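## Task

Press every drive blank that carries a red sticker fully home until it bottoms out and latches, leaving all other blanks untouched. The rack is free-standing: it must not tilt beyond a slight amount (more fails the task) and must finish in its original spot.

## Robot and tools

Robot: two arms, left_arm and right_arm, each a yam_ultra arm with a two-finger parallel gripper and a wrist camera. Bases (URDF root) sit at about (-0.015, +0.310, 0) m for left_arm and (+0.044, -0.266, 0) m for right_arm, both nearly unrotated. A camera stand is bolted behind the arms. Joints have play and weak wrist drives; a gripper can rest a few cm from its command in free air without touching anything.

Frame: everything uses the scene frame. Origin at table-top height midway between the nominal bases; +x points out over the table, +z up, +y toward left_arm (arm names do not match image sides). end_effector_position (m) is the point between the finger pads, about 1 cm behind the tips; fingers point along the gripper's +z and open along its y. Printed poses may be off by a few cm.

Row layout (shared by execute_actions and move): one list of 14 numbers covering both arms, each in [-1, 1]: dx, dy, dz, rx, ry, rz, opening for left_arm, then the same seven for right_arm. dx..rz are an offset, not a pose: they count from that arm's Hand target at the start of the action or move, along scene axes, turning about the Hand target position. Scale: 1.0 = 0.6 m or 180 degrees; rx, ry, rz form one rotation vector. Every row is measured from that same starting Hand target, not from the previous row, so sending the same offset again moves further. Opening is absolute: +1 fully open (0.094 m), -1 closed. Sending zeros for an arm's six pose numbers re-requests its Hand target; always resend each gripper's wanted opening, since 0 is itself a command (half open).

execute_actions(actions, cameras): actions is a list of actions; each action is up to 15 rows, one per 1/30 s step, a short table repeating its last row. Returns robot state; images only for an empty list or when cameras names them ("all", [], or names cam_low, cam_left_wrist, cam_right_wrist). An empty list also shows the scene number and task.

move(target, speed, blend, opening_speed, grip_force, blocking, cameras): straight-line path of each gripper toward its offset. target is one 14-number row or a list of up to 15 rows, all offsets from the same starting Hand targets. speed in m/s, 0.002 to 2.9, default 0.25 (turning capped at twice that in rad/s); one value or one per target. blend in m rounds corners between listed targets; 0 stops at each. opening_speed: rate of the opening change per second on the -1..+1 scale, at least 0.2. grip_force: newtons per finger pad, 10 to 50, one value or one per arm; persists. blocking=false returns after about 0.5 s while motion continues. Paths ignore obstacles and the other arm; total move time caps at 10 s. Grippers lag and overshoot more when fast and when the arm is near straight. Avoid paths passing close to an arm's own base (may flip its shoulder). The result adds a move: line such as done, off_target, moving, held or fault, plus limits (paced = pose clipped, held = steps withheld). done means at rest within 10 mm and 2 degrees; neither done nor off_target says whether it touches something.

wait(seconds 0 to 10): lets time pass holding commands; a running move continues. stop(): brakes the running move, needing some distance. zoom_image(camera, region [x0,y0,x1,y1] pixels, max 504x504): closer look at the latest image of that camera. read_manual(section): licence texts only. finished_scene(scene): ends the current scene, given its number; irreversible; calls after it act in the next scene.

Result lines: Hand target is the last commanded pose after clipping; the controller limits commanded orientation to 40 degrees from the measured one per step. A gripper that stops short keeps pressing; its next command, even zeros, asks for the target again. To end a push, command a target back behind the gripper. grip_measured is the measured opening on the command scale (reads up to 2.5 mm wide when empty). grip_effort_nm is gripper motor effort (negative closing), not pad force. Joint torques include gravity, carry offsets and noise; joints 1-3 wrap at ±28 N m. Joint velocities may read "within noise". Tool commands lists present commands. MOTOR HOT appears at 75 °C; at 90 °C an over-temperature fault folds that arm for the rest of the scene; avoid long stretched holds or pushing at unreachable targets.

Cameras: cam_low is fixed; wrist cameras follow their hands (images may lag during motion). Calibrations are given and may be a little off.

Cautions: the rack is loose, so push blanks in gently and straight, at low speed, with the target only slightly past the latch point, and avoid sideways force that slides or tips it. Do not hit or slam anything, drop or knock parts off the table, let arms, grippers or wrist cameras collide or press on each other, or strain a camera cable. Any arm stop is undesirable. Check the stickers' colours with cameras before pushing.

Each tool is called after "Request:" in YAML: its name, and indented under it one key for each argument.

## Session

Request:
execute_actions:
  actions: []
  cameras: ["cam_low"]

Scene clock: 0.00 s.
left_arm: end_effector_position=(+0.2148, +0.3876, +0.0992) grip_measured=+1.000 grip_effort_nm=n/a end_effector_quat_wxyz=(+0.425, -0.238, +0.872, +0.040) | right_arm: end_effector_position=(+0.3073, -0.2564, +0.1244) grip_measured=+1.000 grip_effort_nm=n/a end_effector_quat_wxyz=(+0.536, -0.127, +0.834, -0.028)
Joint positions: left_arm=[0.294 0.568 0.32 -0.444 -0.068 -0.23 0.094] | right_arm=[-0.07 0.478 0.202 -0.166 -0.159 -0.278 0.094]
Joint velocities: within noise
Joint torques (N m): no reading
Heat: left arm: 22 °C; right arm: 23 °C.
Hand target: left_arm +0.2169, +0.3892, +0.1061; +0.434, -0.237, +0.868, +0.043 | right_arm +0.3069, -0.2552, +0.1264; +0.538, -0.126, +0.833, -0.025
Tool commands: left_gripper/opening=+1.0 right_gripper/opening=+1.0
Images, in order (width x height): cam_low 896x504.

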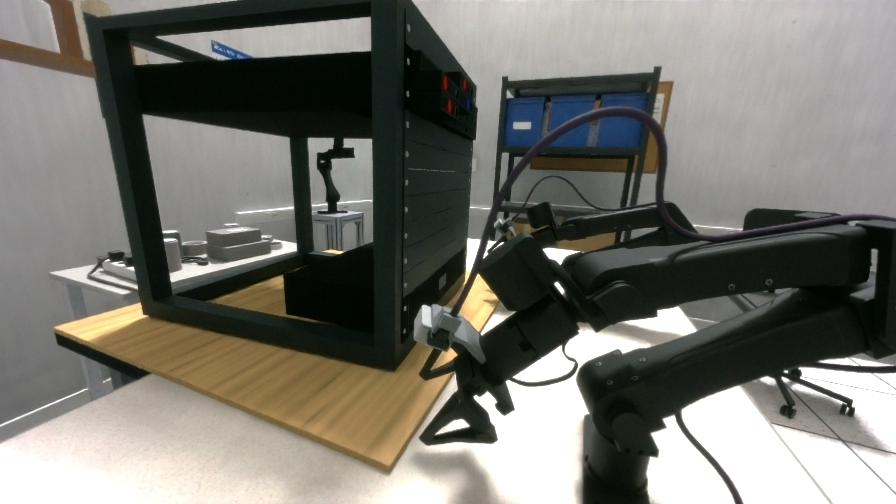

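Request:
move:
  target: [-0.078,-0.349,0.6565,0.0544,-0.2168,-0.2359,-1,-0.228,0.159,0.623,0.091,-0.1202,0.0631,-1]
  speed: 0.3
  cameras: ["all"]

Scene clock: 5.40 s.
left_arm: end_effector_position=(+0.1690, +0.1744, +0.4867) grip_measured=-0.997 grip_effort_nm=-0.16 end_effector_quat_wxyz=(+0.686, +0.149, +0.704, -0.110) | right_arm: end_effector_position=(+0.1741, -0.1650, +0.5043) grip_measured=-0.997 grip_effort_nm=-0.18 end_effector_quat_wxyz=(+0.702, -0.124, +0.691, +0.121)
Joint positions: left_arm=[-1.34 0.8 1.412 -0.677 -0.993 -0.006 0] | right_arm=[-0.759 0.563 1.581 -0.985 -1.115 0.022 0]
Joint torques (N m): left_arm=[0.05 1.59 5.39 2.09 -0.24 0.06] | right_arm=[-0.95 4.72 3.81 1.2 -0.14 -0.16]
Heat: left arm: 22 °C; right arm: 24 °C.
Hand target: left_arm +0.1701, +0.1799, +0.5001; +0.696, +0.123, +0.696, -0.123 | right_arm +0.1701, -0.1598, +0.5002; +0.696, -0.123, +0.696, +0.123
Off the commanded pose: left_arm 0.014 m, 4 deg | right_arm 0.008 m, 1 deg.
shoulder posture changed (right arm): the wrist came as close to joint 1's axis as it can, and the arm is now in the other of its two shoulder postures.
move: off_target (left_arm)
camera_calibration:
cam_left_wrist: T_world_to_cam=[[-0.370076, -0.92709, -0.0595744, 0.252472], [-0.415925, 0.222688, -0.881712, 0.494594], [0.830693, -0.301522, -0.468011, 0.2298], [0, 0, 0, 1]] pos_world=[0.108255, 0.193214, 0.55868]
cam_right_wrist: T_world_to_cam=[[0.355423, -0.934606, -0.0136411, -0.20999], [-0.394495, -0.136761, -0.908664, 0.542304], [0.847377, 0.328341, -0.417306, 0.207677], [0, 0, 0, 1]] pos_world=[0.112591, -0.190281, 0.576573]

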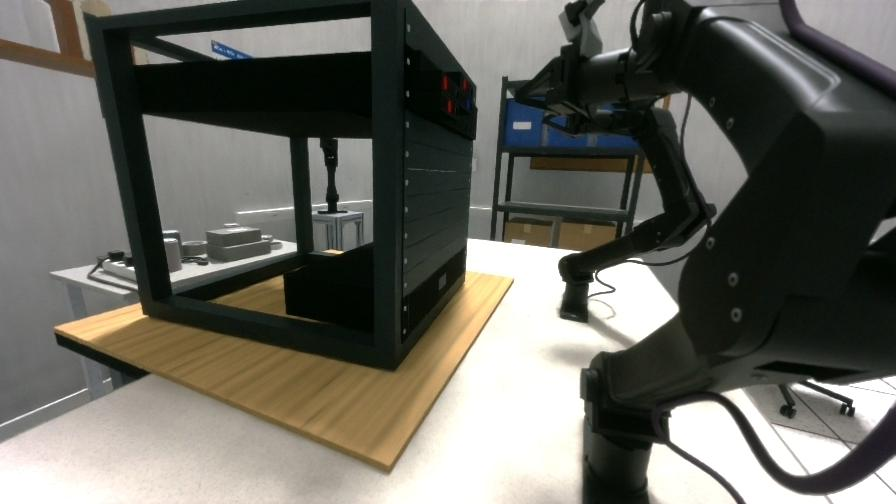

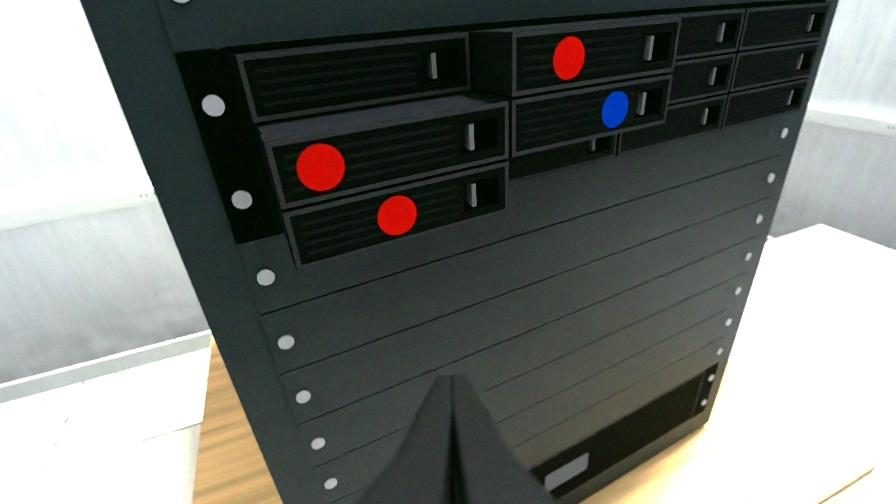

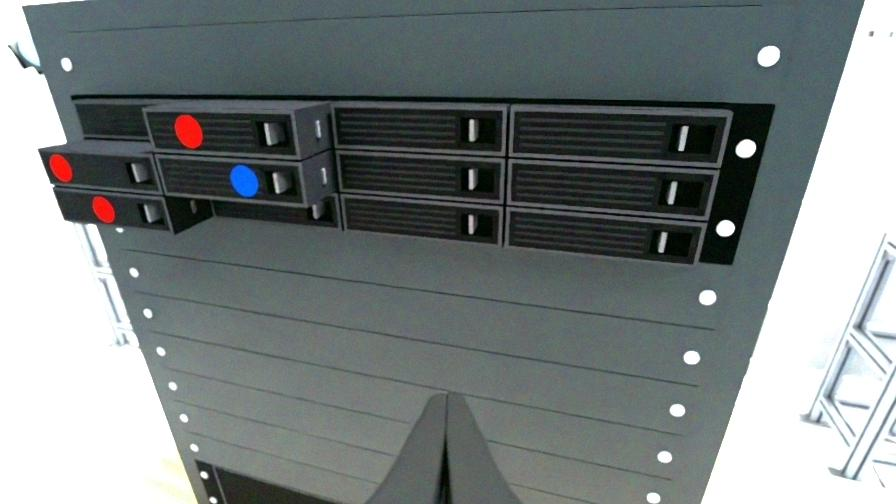

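Request:
move:
  target: [0.125,-0.05,0.033,-0.4539,0.2117,0.0438,-1,0.125,0.325,0.08,0.4539,0.2117,-0.0438,-1]
  speed: 0.3
  cameras: ["all"]

Scene clock: 15.10 s.
left_arm: end_effector_position=(+0.2469, +0.1461, +0.5231) grip_measured=-0.997 grip_effort_nm=-0.16 end_effector_quat_wxyz=(+0.370, -0.437, +0.618, -0.538) | right_arm: end_effector_position=(+0.2430, +0.0525, +0.5507) grip_measured=-0.997 grip_effort_nm=-0.18 end_effector_quat_wxyz=(+0.707, -0.084, +0.689, -0.134)
Joint positions: left_arm=[-0.808 1.167 1.842 -0.841 -0.472 -1.66 0] | right_arm=[-1.619 0.745 2.856 -0.838 -1.533 0.964 0]
Joint torques (N m): left_arm=[0.53 -1.06 6.23 1.34 0.01 -0.08] | right_arm=[-1.06 12.75 -5.19 -1.15 0.2 4.95]
Heat: left arm: 24 °C; right arm: 27 °C.
Hand target: left_arm +0.2452, +0.1498, +0.5198; +0.369, -0.440, +0.627, -0.526 | right_arm +0.2451, +0.0353, +0.5481; +0.646, +0.132, +0.740, +0.133
Off the commanded pose: left_arm 0.005 m, 2 deg | right_arm 0.018 m, 108 deg; orientation clipped.
elbow stopped short (right arm): the move would have taken joint 3 (elbow) straighter than the controller allows.
joint sent to its limit (right arm) — joint 5 (wrist yaw), lower limit. The joint targets are off in orientation, not in position.
move: off_target (right_arm); limits=paced
camera_calibration:
cam_left_wrist: T_world_to_cam=[[0.129652, -0.0458794, 0.990498, -0.544195], [-0.716431, -0.694934, 0.0615891, 0.28017], [0.685505, -0.717609, -0.122969, 0.089714], [0, 0, 0, 1]] pos_world=[0.209779, 0.234112, 0.5328]
cam_right_wrist: T_world_to_cam=[[-0.0585964, -0.957023, 0.284032, -0.0927231], [-0.415841, -0.235261, -0.878481, 0.635111], [0.907548, -0.169588, -0.384184, 0.0906682], [0, 0, 0, 1]] pos_world=[0.176386, 0.0760548, 0.619102]

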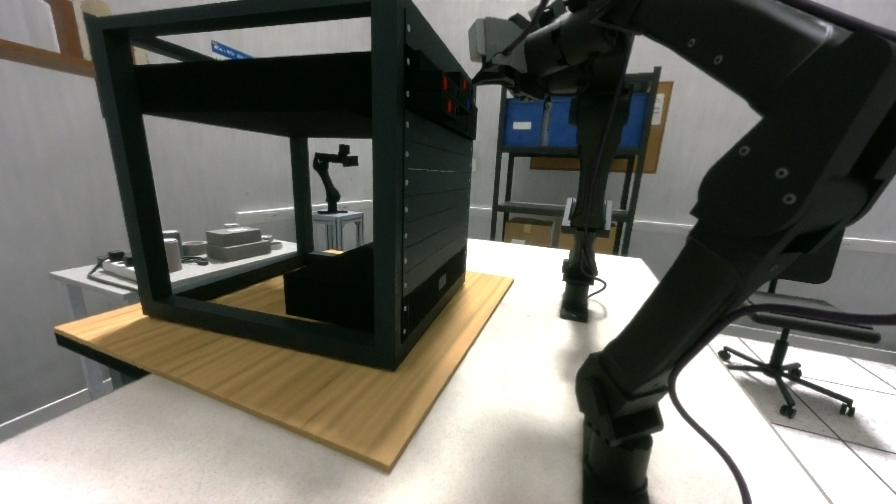

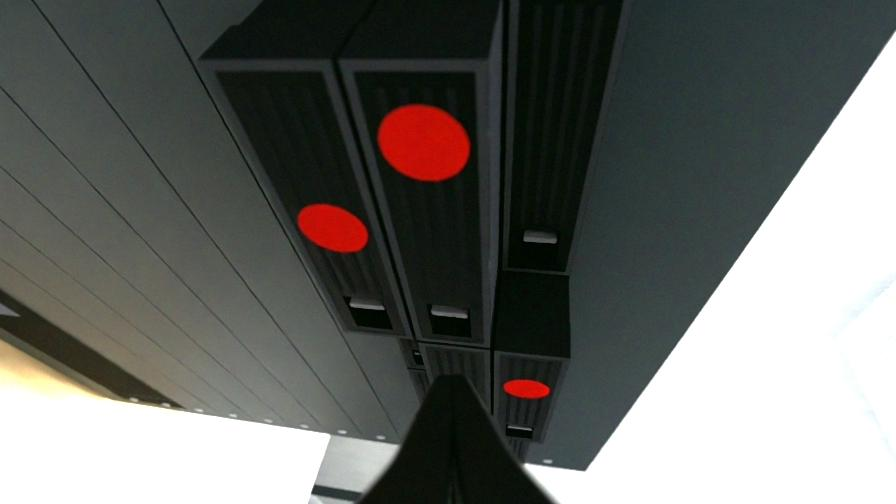

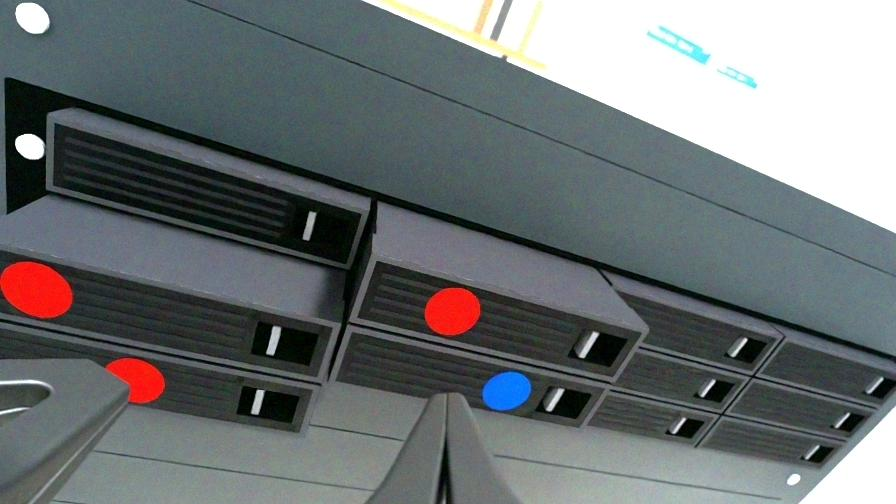

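Request:
move:
  target: [0.02,0,0.007,0,0,0,-1,-0.125,-0.325,-0.08,-0.1114,-0.0632,0.1094,-1]
  speed: 0.3
  cameras: ["cam_low","cam_left_wrist"]

Scene clock: 21.93 s.
left_arm: end_effector_position=(+0.2592, +0.1461, +0.5262) grip_measured=-0.997 grip_effort_nm=-0.16 end_effector_quat_wxyz=(+0.367, -0.441, +0.617, -0.539) | right_arm: end_effector_position=(+0.1739, -0.1630, +0.4974) grip_measured=-0.997 grip_effort_nm=-0.18 end_effector_quat_wxyz=(+0.687, -0.107, +0.706, +0.136)
Joint positions: left_arm=[-0.747 1.203 1.879 -0.841 -0.412 -1.66 0] | right_arm=[-0.785 0.578 1.613 -1.081 -1.138 0.004 0]
Joint torques (N m): left_arm=[0.58 -1.52 6.3 1.41 0.03 0.04] | right_arm=[0.99 3.84 1.88 2.18 0.05 -0.04]
Heat: left arm: 24 °C; right arm: 30 °C.
Hand target: left_arm +0.2571, +0.1499, +0.5241; +0.369, -0.440, +0.627, -0.527 | right_arm +0.1701, -0.1598, +0.5001; +0.696, -0.123, +0.696, +0.123
Off the commanded pose: left_arm 0.005 m, 2 deg | right_arm 0.006 m, 3 deg.
led back after a hold (right arm): the arm was led back toward your command in small steps, so it may still be short of it.
move: off_target (right_arm); limits=held
pose unreachable (right arm): on one or more control steps of this call, first in action 0 (counted from 0), this arm could not follow its commanded pose, so it was not sent that pose on those steps. It may still have moved: this result reports where it is.
cause: moving toward the commanded pose would bring a part of the arm too close to another arm (this arm's wrist (the part past joint 4) and the left arm's wrist (the part past joint 5), where that arm would come to rest).
camera_calibration:
cam_left_wrist: T_world_to_cam=[[0.136155, -0.0382492, 0.989949, -0.551388], [-0.71459, -0.695891, 0.0713953, 0.283251], [0.686165, -0.717128, -0.122082, 0.0810172], [0, 0, 0, 1]] pos_world=[0.221891, 0.234121, 0.535514]
Images, in order (width x height): cam_low 896x504, cam_left_wrist 896x504.

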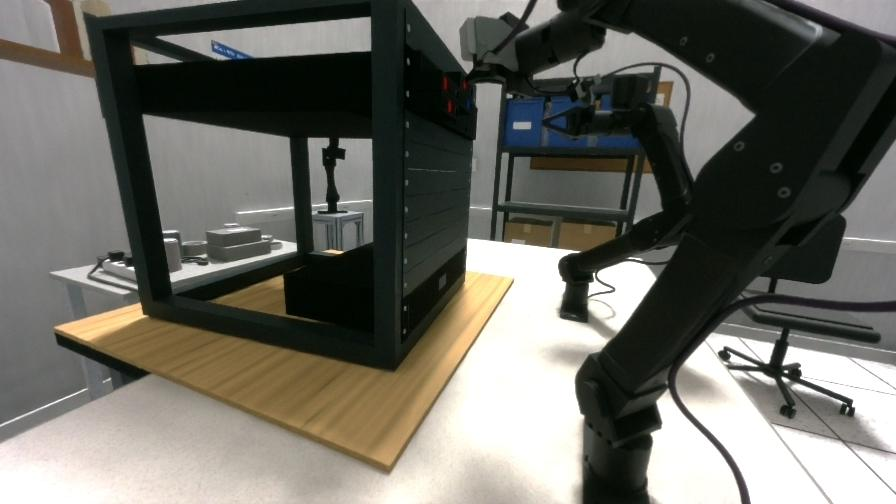

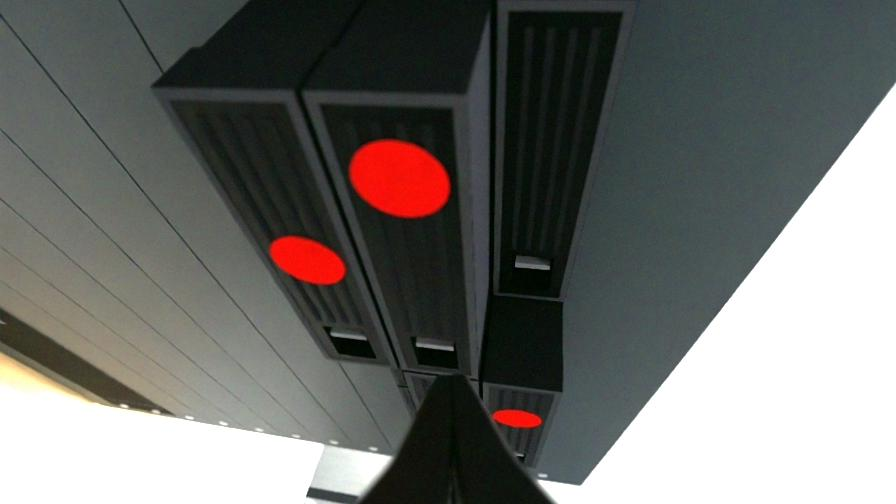

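Request:
move:
  target:
    - [0.04,0.005,-0.010,0,0,0,-1,0,0,0,0,0,0,-1]
    - [0.143,0.005,-0.010,0,0,0,-1,0,0,0,0,0,0,-1]
  speed: [0.12,0.07]
  blend: 0.01
  cameras: ["all"]

Scene clock: 24.70 s.
left_arm: end_effector_position=(+0.3212, +0.1560, +0.5049) grip_measured=-0.997 grip_effort_nm=-0.16 end_effector_quat_wxyz=(+0.345, -0.450, +0.642, -0.516) | right_arm: end_effector_position=(+0.1738, -0.1629, +0.4974) grip_measured=-0.997 grip_effort_nm=-0.18 end_effector_quat_wxyz=(+0.687, -0.107, +0.706, +0.136)
Joint positions: left_arm=[-0.464 1.333 1.931 -0.832 -0.113 -1.62 0] | right_arm=[-0.785 0.578 1.613 -1.081 -1.138 0.004 0]
Joint torques (N m): left_arm=[1.42 0.28 6.31 2.76 -0.11 0.19] | right_arm=[1.01 3.82 1.88 2.18 0.05 -0.05]
Heat: left arm: 25 °C; right arm: 30 °C.
Hand target: left_arm +0.3430, +0.1529, +0.5180; +0.369, -0.440, +0.627, -0.526 | right_arm +0.1701, -0.1598, +0.5001; +0.696, -0.123, +0.696, +0.123
Off the commanded pose: left_arm 0.026 m, 4 deg | right_arm 0.006 m, 3 deg.
move: off_target (left_arm, right_arm)
camera_calibration:
cam_left_wrist: T_world_to_cam=[[0.209716, -0.069554, 0.975285, -0.549639], [-0.720537, -0.685256, 0.106067, 0.318756], [0.660943, -0.724973, -0.193825, 0.0885517], [0, 0, 0, 1]] pos_world=[0.286416, 0.244397, 0.519409]
cam_right_wrist: T_world_to_cam=[[0.351471, -0.933864, -0.0660764, -0.18113], [-0.438953, -0.102042, -0.892697, 0.541673], [0.826915, 0.342762, -0.445787, 0.224452], [0, 0, 0, 1]] pos_world=[0.115828, -0.190811, 0.571639]

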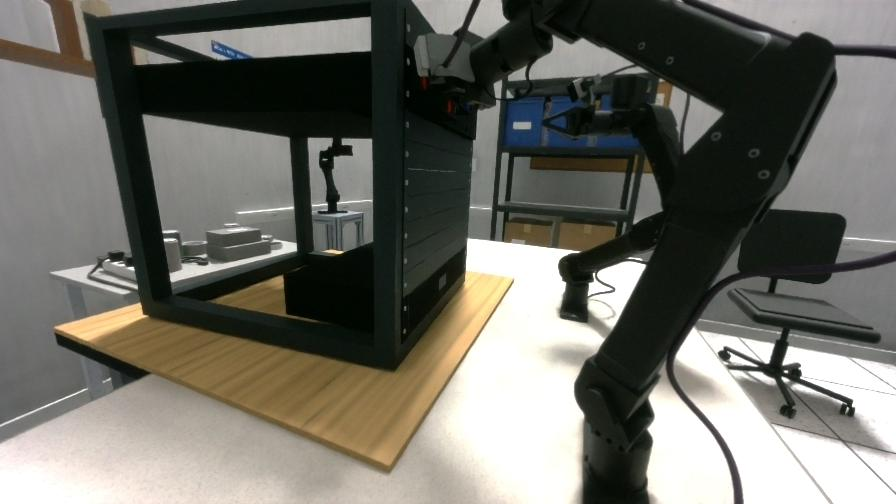

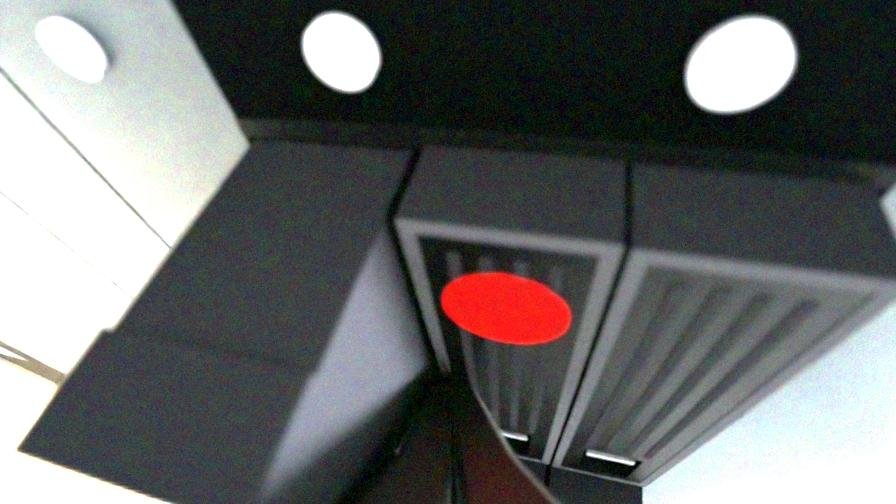

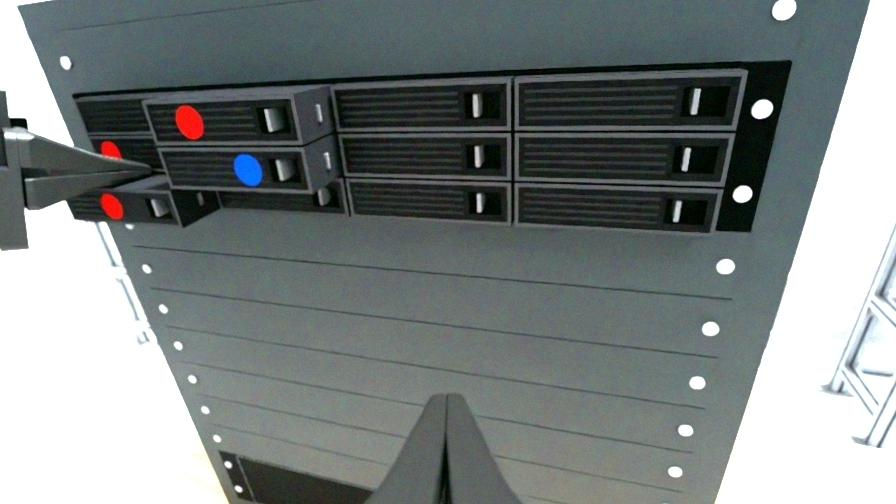

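Request:
move:
  target: [0.015,0,0.006,0,0,0,-1,0,0,0,0,0,0,-1]
  speed: 0.06
  cameras: ["cam_left_wrist","cam_right_wrist"]

Scene clock: 26.40 s.
left_arm: end_effector_position=(+0.3240, +0.1549, +0.5028) grip_measured=-0.997 grip_effort_nm=-0.16 end_effector_quat_wxyz=(+0.335, -0.450, +0.652, -0.510) | right_arm: end_effector_position=(+0.1738, -0.1629, +0.4974) grip_measured=-0.997 grip_effort_nm=-0.18 end_effector_quat_wxyz=(+0.687, -0.107, +0.706, +0.136)
Joint positions: left_arm=[-0.449 1.361 1.974 -0.872 -0.083 -1.617 0] | right_arm=[-0.785 0.578 1.613 -1.081 -1.138 0.004 0]
Joint torques (N m): left_arm=[1.69 0.68 6.31 3.06 -0.23 0.2] | right_arm=[0.99 3.84 1.89 2.18 0.05 -0.04]
Heat: left arm: 26 °C; right arm: 29 °C.
Hand target: left_arm +0.3520, +0.1528, +0.5216; +0.369, -0.440, +0.627, -0.526 | right_arm +0.1701, -0.1598, +0.5001; +0.696, -0.123, +0.696, +0.123
Off the commanded pose: left_arm 0.034 m, 5 deg | right_arm 0.006 m, 3 deg.
move: off_target (left_arm, right_arm)
camera_calibration:
cam_left_wrist: T_world_to_cam=[[0.232282, -0.0805006, 0.969312, -0.550866], [-0.727437, -0.67592, 0.118185, 0.314914], [0.645663, -0.732565, -0.215563, 0.102503], [0, 0, 0, 1]] pos_world=[0.290853, 0.243602, 0.518838]
cam_right_wrist: T_world_to_cam=[[0.351471, -0.933864, -0.0660764, -0.18113], [-0.438953, -0.102042, -0.892697, 0.541673], [0.826915, 0.342762, -0.445787, 0.224452], [0, 0, 0, 1]] pos_world=[0.115828, -0.190811, 0.571639]
Images, in order (width x height): cam_left_wrist 896x504, cam_right_wrist 896x504.

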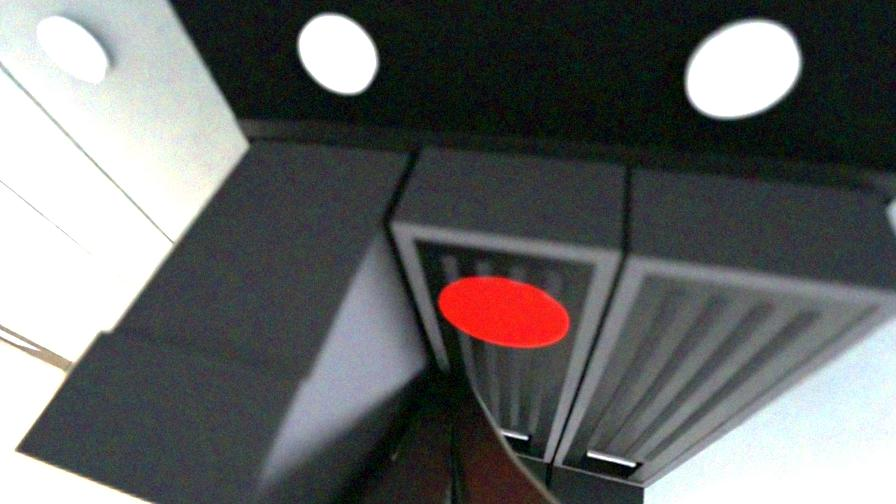

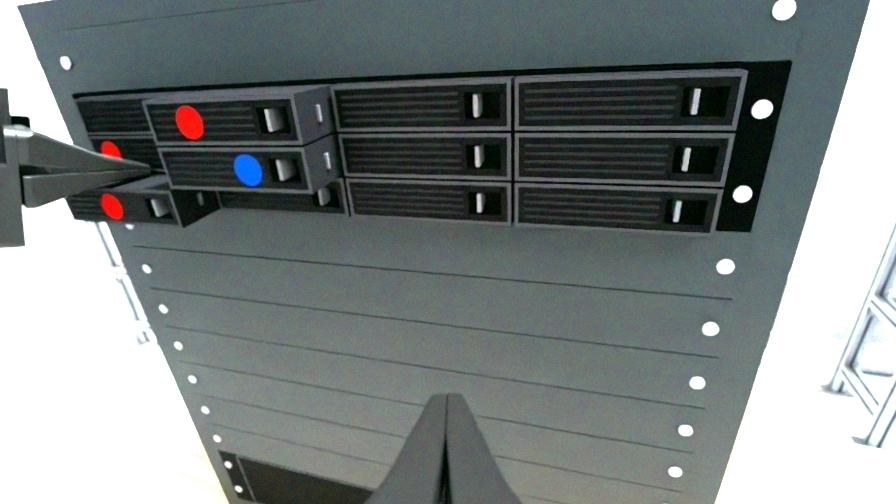

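Request:
move:
  target:
    - [-0.10,0,0,0,0,0,-1,0,0,0,0,0,0,-1]
    - [-0.158,0,-0.053,0,0,0,-1,0,0,0,0,0,0,-1]
  speed: 0.2
  blend: 0.01
  cameras: ["all"]

Scene clock: 28.90 s.
left_arm: end_effector_position=(+0.2531, +0.1536, +0.4819) grip_measured=-0.997 grip_effort_nm=-0.15 end_effector_quat_wxyz=(+0.359, -0.439, +0.644, -0.514) | right_arm: end_effector_position=(+0.1738, -0.1629, +0.4974) grip_measured=-0.997 grip_effort_nm=-0.18 end_effector_quat_wxyz=(+0.687, -0.107, +0.706, +0.136)
Joint positions: left_arm=[-0.719 1.091 1.667 -0.806 -0.369 -1.644 0] | right_arm=[-0.785 0.578 1.613 -1.081 -1.138 0.004 0]
Joint torques (N m): left_arm=[-0.62 -1.2 4.03 2.39 -0.3 -0.09] | right_arm=[1.01 3.82 1.88 2.18 0.05 -0.05]
Heat: left arm: 26 °C; right arm: 28 °C.
Hand target: left_arm +0.2572, +0.1528, +0.4897; +0.369, -0.440, +0.628, -0.526 | right_arm +0.1701, -0.1598, +0.5001; +0.696, -0.123, +0.696, +0.123
Off the commanded pose: left_arm 0.009 m, 3 deg | right_arm 0.006 m, 3 deg.
move: off_target (left_arm, right_arm)
camera_calibration:
cam_left_wrist: T_world_to_cam=[[0.182374, -0.0930563, 0.978816, -0.504281], [-0.723234, -0.687104, 0.0694304, 0.289137], [0.666087, -0.720575, -0.192611, 0.124782], [0, 0, 0, 1]] pos_world=[0.217966, 0.241655, 0.497557]
cam_right_wrist: T_world_to_cam=[[0.351471, -0.933864, -0.0660764, -0.18113], [-0.438953, -0.102042, -0.892697, 0.541673], [0.826915, 0.342762, -0.445787, 0.224452], [0, 0, 0, 1]] pos_world=[0.115828, -0.190811, 0.571639]

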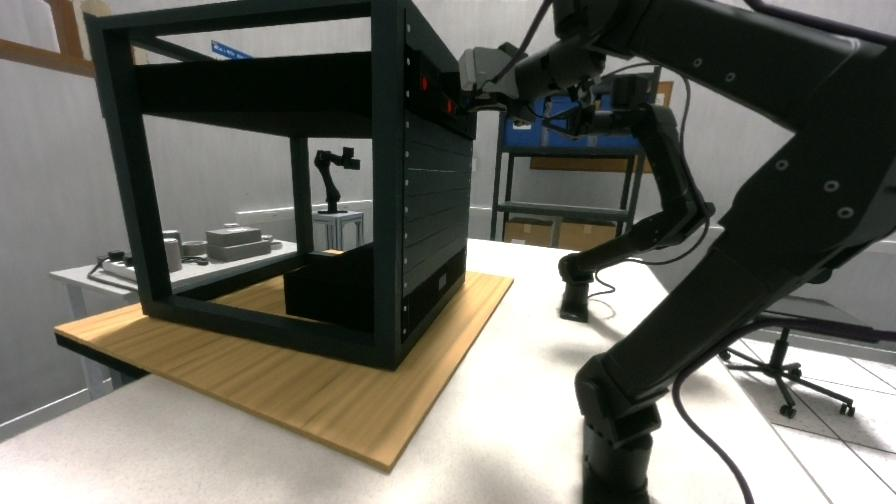

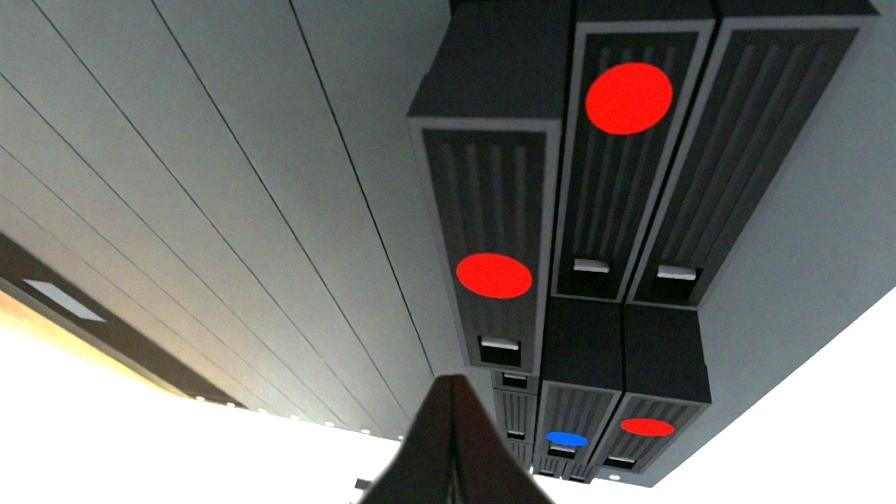

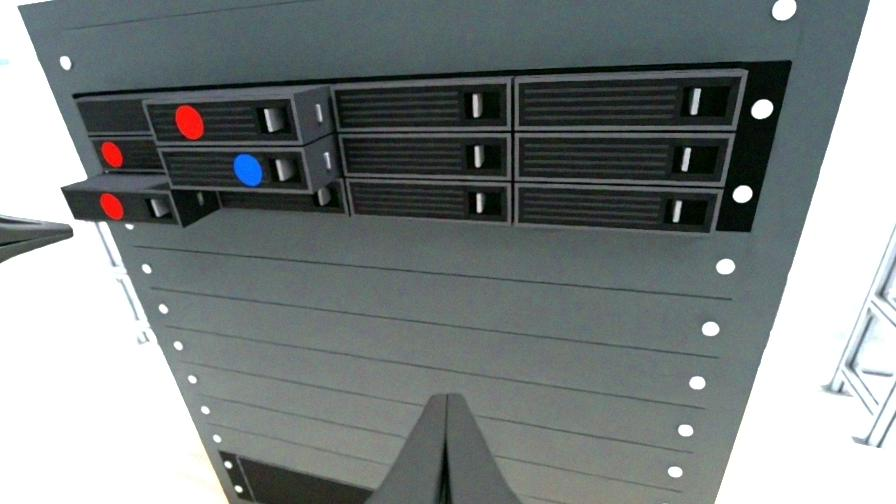

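Request:
move:
  target:
    - [0.04,0,0.017,0,0,0,-1,0,0,0,0,0,0,-1]
    - [0.158,0,0.017,0,0,0,-1,0,0,0,0,0,0,-1]
  speed: [0.12,0.07]
  blend: 0.01
  cameras: ["cam_left_wrist","cam_right_wrist"]

Scene clock: 31.40 s.
left_arm: end_effector_position=(+0.3238, +0.1552, +0.4763) grip_measured=-0.997 grip_effort_nm=-0.16 end_effector_quat_wxyz=(+0.332, -0.453, +0.656, -0.505) | right_arm: end_effector_position=(+0.1738, -0.1629, +0.4974) grip_measured=-0.997 grip_effort_nm=-0.18 end_effector_quat_wxyz=(+0.687, -0.107, +0.706, +0.136)
Joint positions: left_arm=[-0.45 1.29 1.798 -0.783 -0.085 -1.617 0] | right_arm=[-0.785 0.578 1.613 -1.081 -1.138 0.004 0]
Joint torques (N m): left_arm=[1.72 0.91 7.15 3.16 -0.22 0.19] | right_arm=[0.98 3.82 1.88 2.18 0.06 -0.05]
Heat: left arm: 27 °C; right arm: 28 °C.
Hand target: left_arm +0.3519, +0.1529, +0.5000; +0.369, -0.440, +0.627, -0.526 | right_arm +0.1701, -0.1598, +0.5001; +0.696, -0.123, +0.696, +0.123
Off the commanded pose: left_arm 0.037 m, 6 deg | right_arm 0.006 m, 3 deg.
move: off_target (left_arm, right_arm)
camera_calibration:
cam_left_wrist: T_world_to_cam=[[0.245321, -0.0872223, 0.96551, -0.526504], [-0.725087, -0.67758, 0.123022, 0.315319], [0.64348, -0.730259, -0.229468, 0.10415], [0, 0, 0, 1]] pos_world=[0.290778, 0.243787, 0.493453]
cam_right_wrist: T_world_to_cam=[[0.351471, -0.933864, -0.0660764, -0.18113], [-0.438953, -0.102042, -0.892697, 0.541673], [0.826915, 0.342762, -0.445787, 0.224452], [0, 0, 0, 1]] pos_world=[0.115828, -0.190811, 0.571639]
Images, in order (width x height): cam_left_wrist 896x504, cam_right_wrist 896x504.

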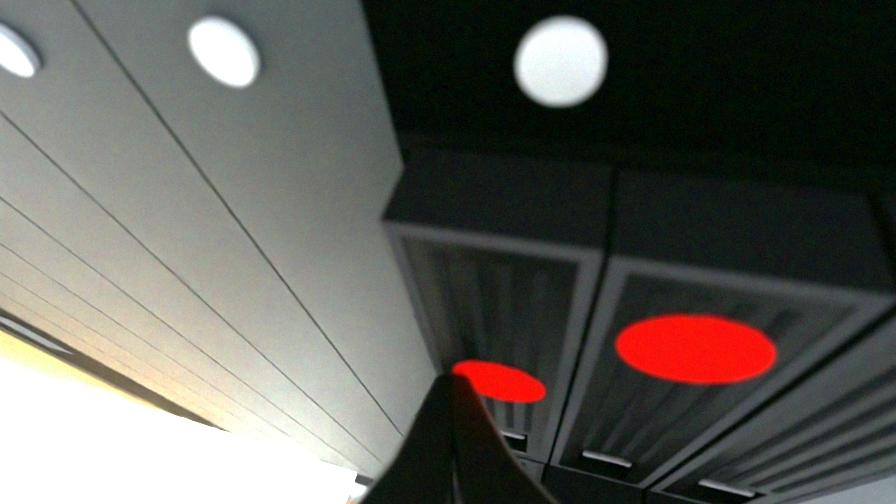

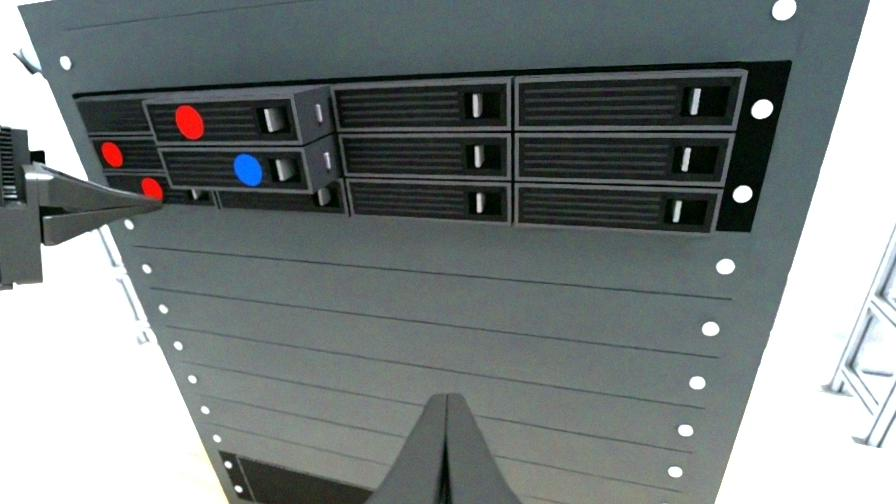

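Request:
move:
  target:
    - [-0.13,0,0,0,0,0,-1,0,0,0,0,0,0,-1]
    - [-0.15,-0.18,0.088,0,0,0,-1,0,0,0,0,0,0,-1]
  speed: 0.22
  blend: 0.02
  cameras: ["all"]

Scene clock: 35.30 s.
left_arm: end_effector_position=(+0.2621, +0.0398, +0.5579) grip_measured=-0.997 grip_effort_nm=-0.16 end_effector_quat_wxyz=(+0.360, -0.435, +0.621, -0.544) | right_arm: end_effector_position=(+0.1738, -0.1629, +0.4974) grip_measured=-0.997 grip_effort_nm=-0.18 end_effector_quat_wxyz=(+0.687, -0.107, +0.706, +0.136)
Joint positions: left_arm=[-1.055 1.624 2.413 -0.984 -0.692 -1.723 0] | right_arm=[-0.785 0.578 1.613 -1.081 -1.138 0.004 0]
Joint torques (N m): left_arm=[-0.29 -4.72 5.6 1.25 -0.34 -0.08] | right_arm=[1.01 3.82 1.88 2.18 0.05 -0.05]
Heat: left arm: 27 °C; right arm: 28 °C.
Hand target: left_arm +0.2619, +0.0449, +0.5529; +0.369, -0.440, +0.627, -0.526 | right_arm +0.1701, -0.1598, +0.5001; +0.696, -0.123, +0.696, +0.123
Off the commanded pose: left_arm 0.007 m, 2 deg | right_arm 0.006 m, 3 deg.
move: off_target (right_arm)
camera_calibration:
cam_left_wrist: T_world_to_cam=[[0.135091, -0.0365509, 0.990159, -0.587171], [-0.729829, -0.679559, 0.0744883, 0.210724], [0.670149, -0.73271, -0.118479, 0.00945118], [0, 0, 0, 1]] pos_world=[0.226781, 0.128663, 0.566815]
cam_right_wrist: T_world_to_cam=[[0.351471, -0.933864, -0.0660764, -0.18113], [-0.438953, -0.102042, -0.892697, 0.541673], [0.826915, 0.342762, -0.445787, 0.224452], [0, 0, 0, 1]] pos_world=[0.115828, -0.190811, 0.571639]

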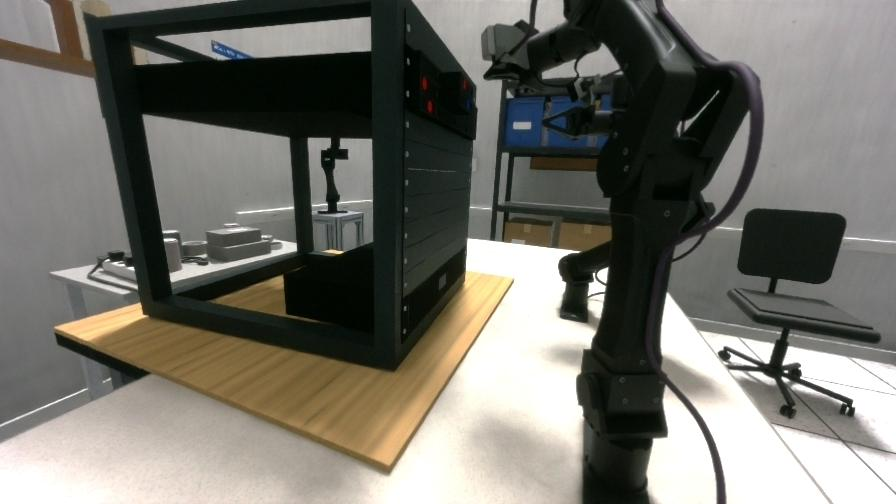

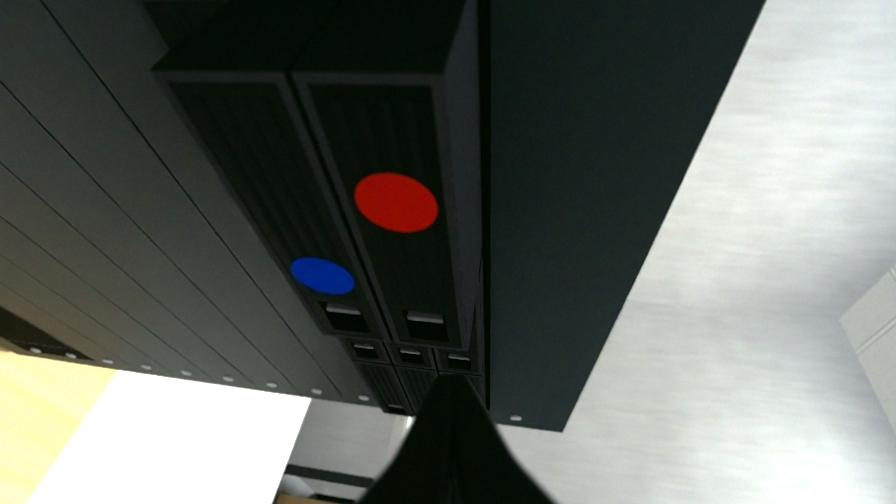

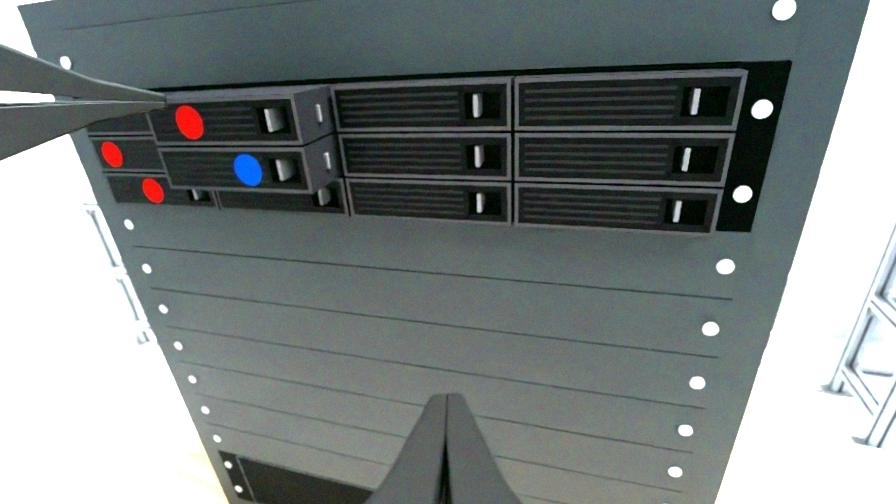

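Request:
move:
  target:
    - [0.03,0.008,-0.0115,0,0,0,-1,0,0,0,0,0,0,-1]
    - [0.115,0.008,0.0035,0,0,0,-1,0,0,0,0,0,0,-1]
  speed: [0.1,0.06]
  blend: 0.003
  cameras: ["cam_left_wrist","cam_right_wrist"]

Scene clock: 38.60 s.
left_arm: end_effector_position=(+0.3298, +0.0486, +0.5636) grip_measured=-0.997 grip_effort_nm=-0.15 end_effector_quat_wxyz=(+0.365, -0.444, +0.608, -0.548) | right_arm: end_effector_position=(+0.1738, -0.1629, +0.4974) grip_measured=-0.997 grip_effort_nm=-0.18 end_effector_quat_wxyz=(+0.687, -0.107, +0.706, +0.136)
Joint positions: left_arm=[-0.826 1.794 2.635 -0.993 -0.49 -1.686 0] | right_arm=[-0.785 0.578 1.613 -1.081 -1.138 0.004 0]
Joint torques (N m): left_arm=[0.59 -5.98 5.29 1.34 0.02 0.16] | right_arm=[0.99 3.81 1.88 2.18 0.06 -0.05]
Heat: left arm: 27 °C; right arm: 29 °C.
Hand target: left_arm +0.3310, +0.0497, +0.5549; +0.369, -0.440, +0.627, -0.526 | right_arm +0.1701, -0.1598, +0.5001; +0.696, -0.123, +0.696, +0.123
Off the commanded pose: left_arm 0.009 m, 3 deg | right_arm 0.006 m, 3 deg.
move: off_target (left_arm, right_arm)
camera_calibration:
cam_left_wrist: T_world_to_cam=[[0.127616, -0.013497, 0.991732, -0.601136], [-0.713862, -0.695422, 0.0823951, 0.256682], [0.68856, -0.718475, -0.0983817, -0.0468046], [0, 0, 0, 1]] pos_world=[0.292177, 0.136761, 0.570412]
cam_right_wrist: T_world_to_cam=[[0.351471, -0.933864, -0.0660764, -0.18113], [-0.438953, -0.102042, -0.892697, 0.541673], [0.826915, 0.342762, -0.445787, 0.224452], [0, 0, 0, 1]] pos_world=[0.115828, -0.190811, 0.571639]
Images, in order (width x height): cam_left_wrist 896x504, cam_right_wrist 896x504.

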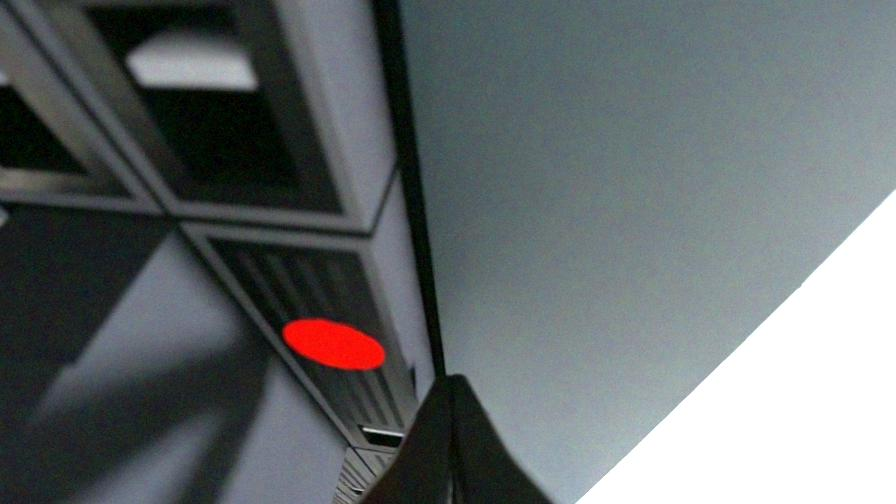

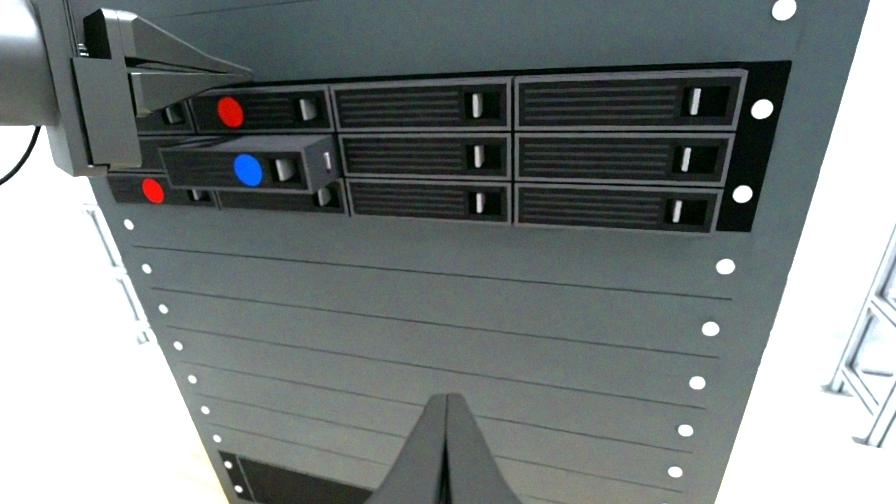

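Request:
move:
  target:
    - [-0.05,0,0,0,0,0,-1,0,0,0,0,0,0,-1]
    - [-0.07,0,-0.03,0,0,0,-1,0,0,0,0,0,0,-1]
  speed: 0.12
  blend: 0.01
  cameras: ["cam_left_wrist","cam_right_wrist"]

Scene clock: 41.10 s.
left_arm: end_effector_position=(+0.2914, +0.0429, +0.5215) grip_measured=-0.997 grip_effort_nm=-0.16 end_effector_quat_wxyz=(+0.359, -0.437, +0.650, -0.507) | right_arm: end_effector_position=(+0.1738, -0.1629, +0.4974) grip_measured=-0.997 grip_effort_nm=-0.18 end_effector_quat_wxyz=(+0.687, -0.107, +0.706, +0.136)
Joint positions: left_arm=[-0.945 1.596 2.266 -0.945 -0.587 -1.703 0] | right_arm=[-0.785 0.578 1.613 -1.081 -1.138 0.004 0]
Joint torques (N m): left_arm=[-0.55 -7.86 3.55 2.26 -0.4 -0.04] | right_arm=[0.99 3.82 1.88 2.18 0.05 -0.05]
Heat: left arm: 27 °C; right arm: 29 °C.
Hand target: left_arm +0.2890, +0.0497, +0.5369; +0.369, -0.440, +0.627, -0.526 | right_arm +0.1701, -0.1598, +0.5001; +0.696, -0.123, +0.696, +0.123
Off the commanded pose: left_arm 0.017 m, 4 deg | right_arm 0.006 m, 3 deg.
move: off_target (left_arm, right_arm)
camera_calibration:
cam_left_wrist: T_world_to_cam=[[0.19079, -0.109626, 0.97549, -0.560256], [-0.723792, -0.68701, 0.0643554, 0.240772], [0.663117, -0.718331, -0.210421, 0.0372172], [0, 0, 0, 1]] pos_world=[0.25648, 0.130728, 0.538861]
cam_right_wrist: T_world_to_cam=[[0.351471, -0.933864, -0.0660764, -0.18113], [-0.438953, -0.102042, -0.892697, 0.541673], [0.826915, 0.342762, -0.445787, 0.224452], [0, 0, 0, 1]] pos_world=[0.115828, -0.190811, 0.571639]
Images, in order (width x height): cam_left_wrist 896x504, cam_right_wrist 896x504.

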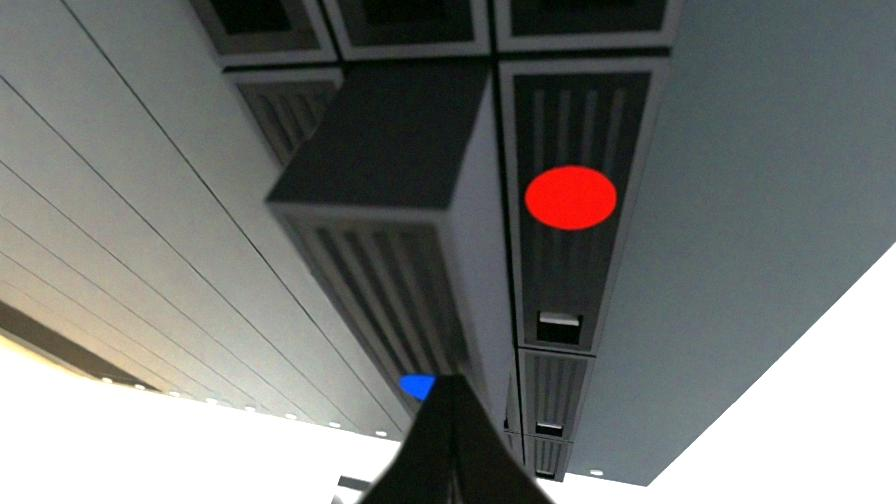

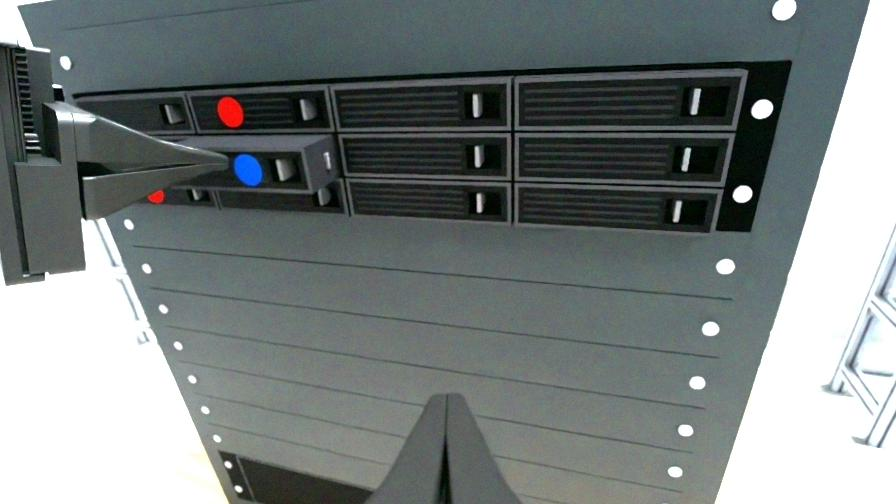

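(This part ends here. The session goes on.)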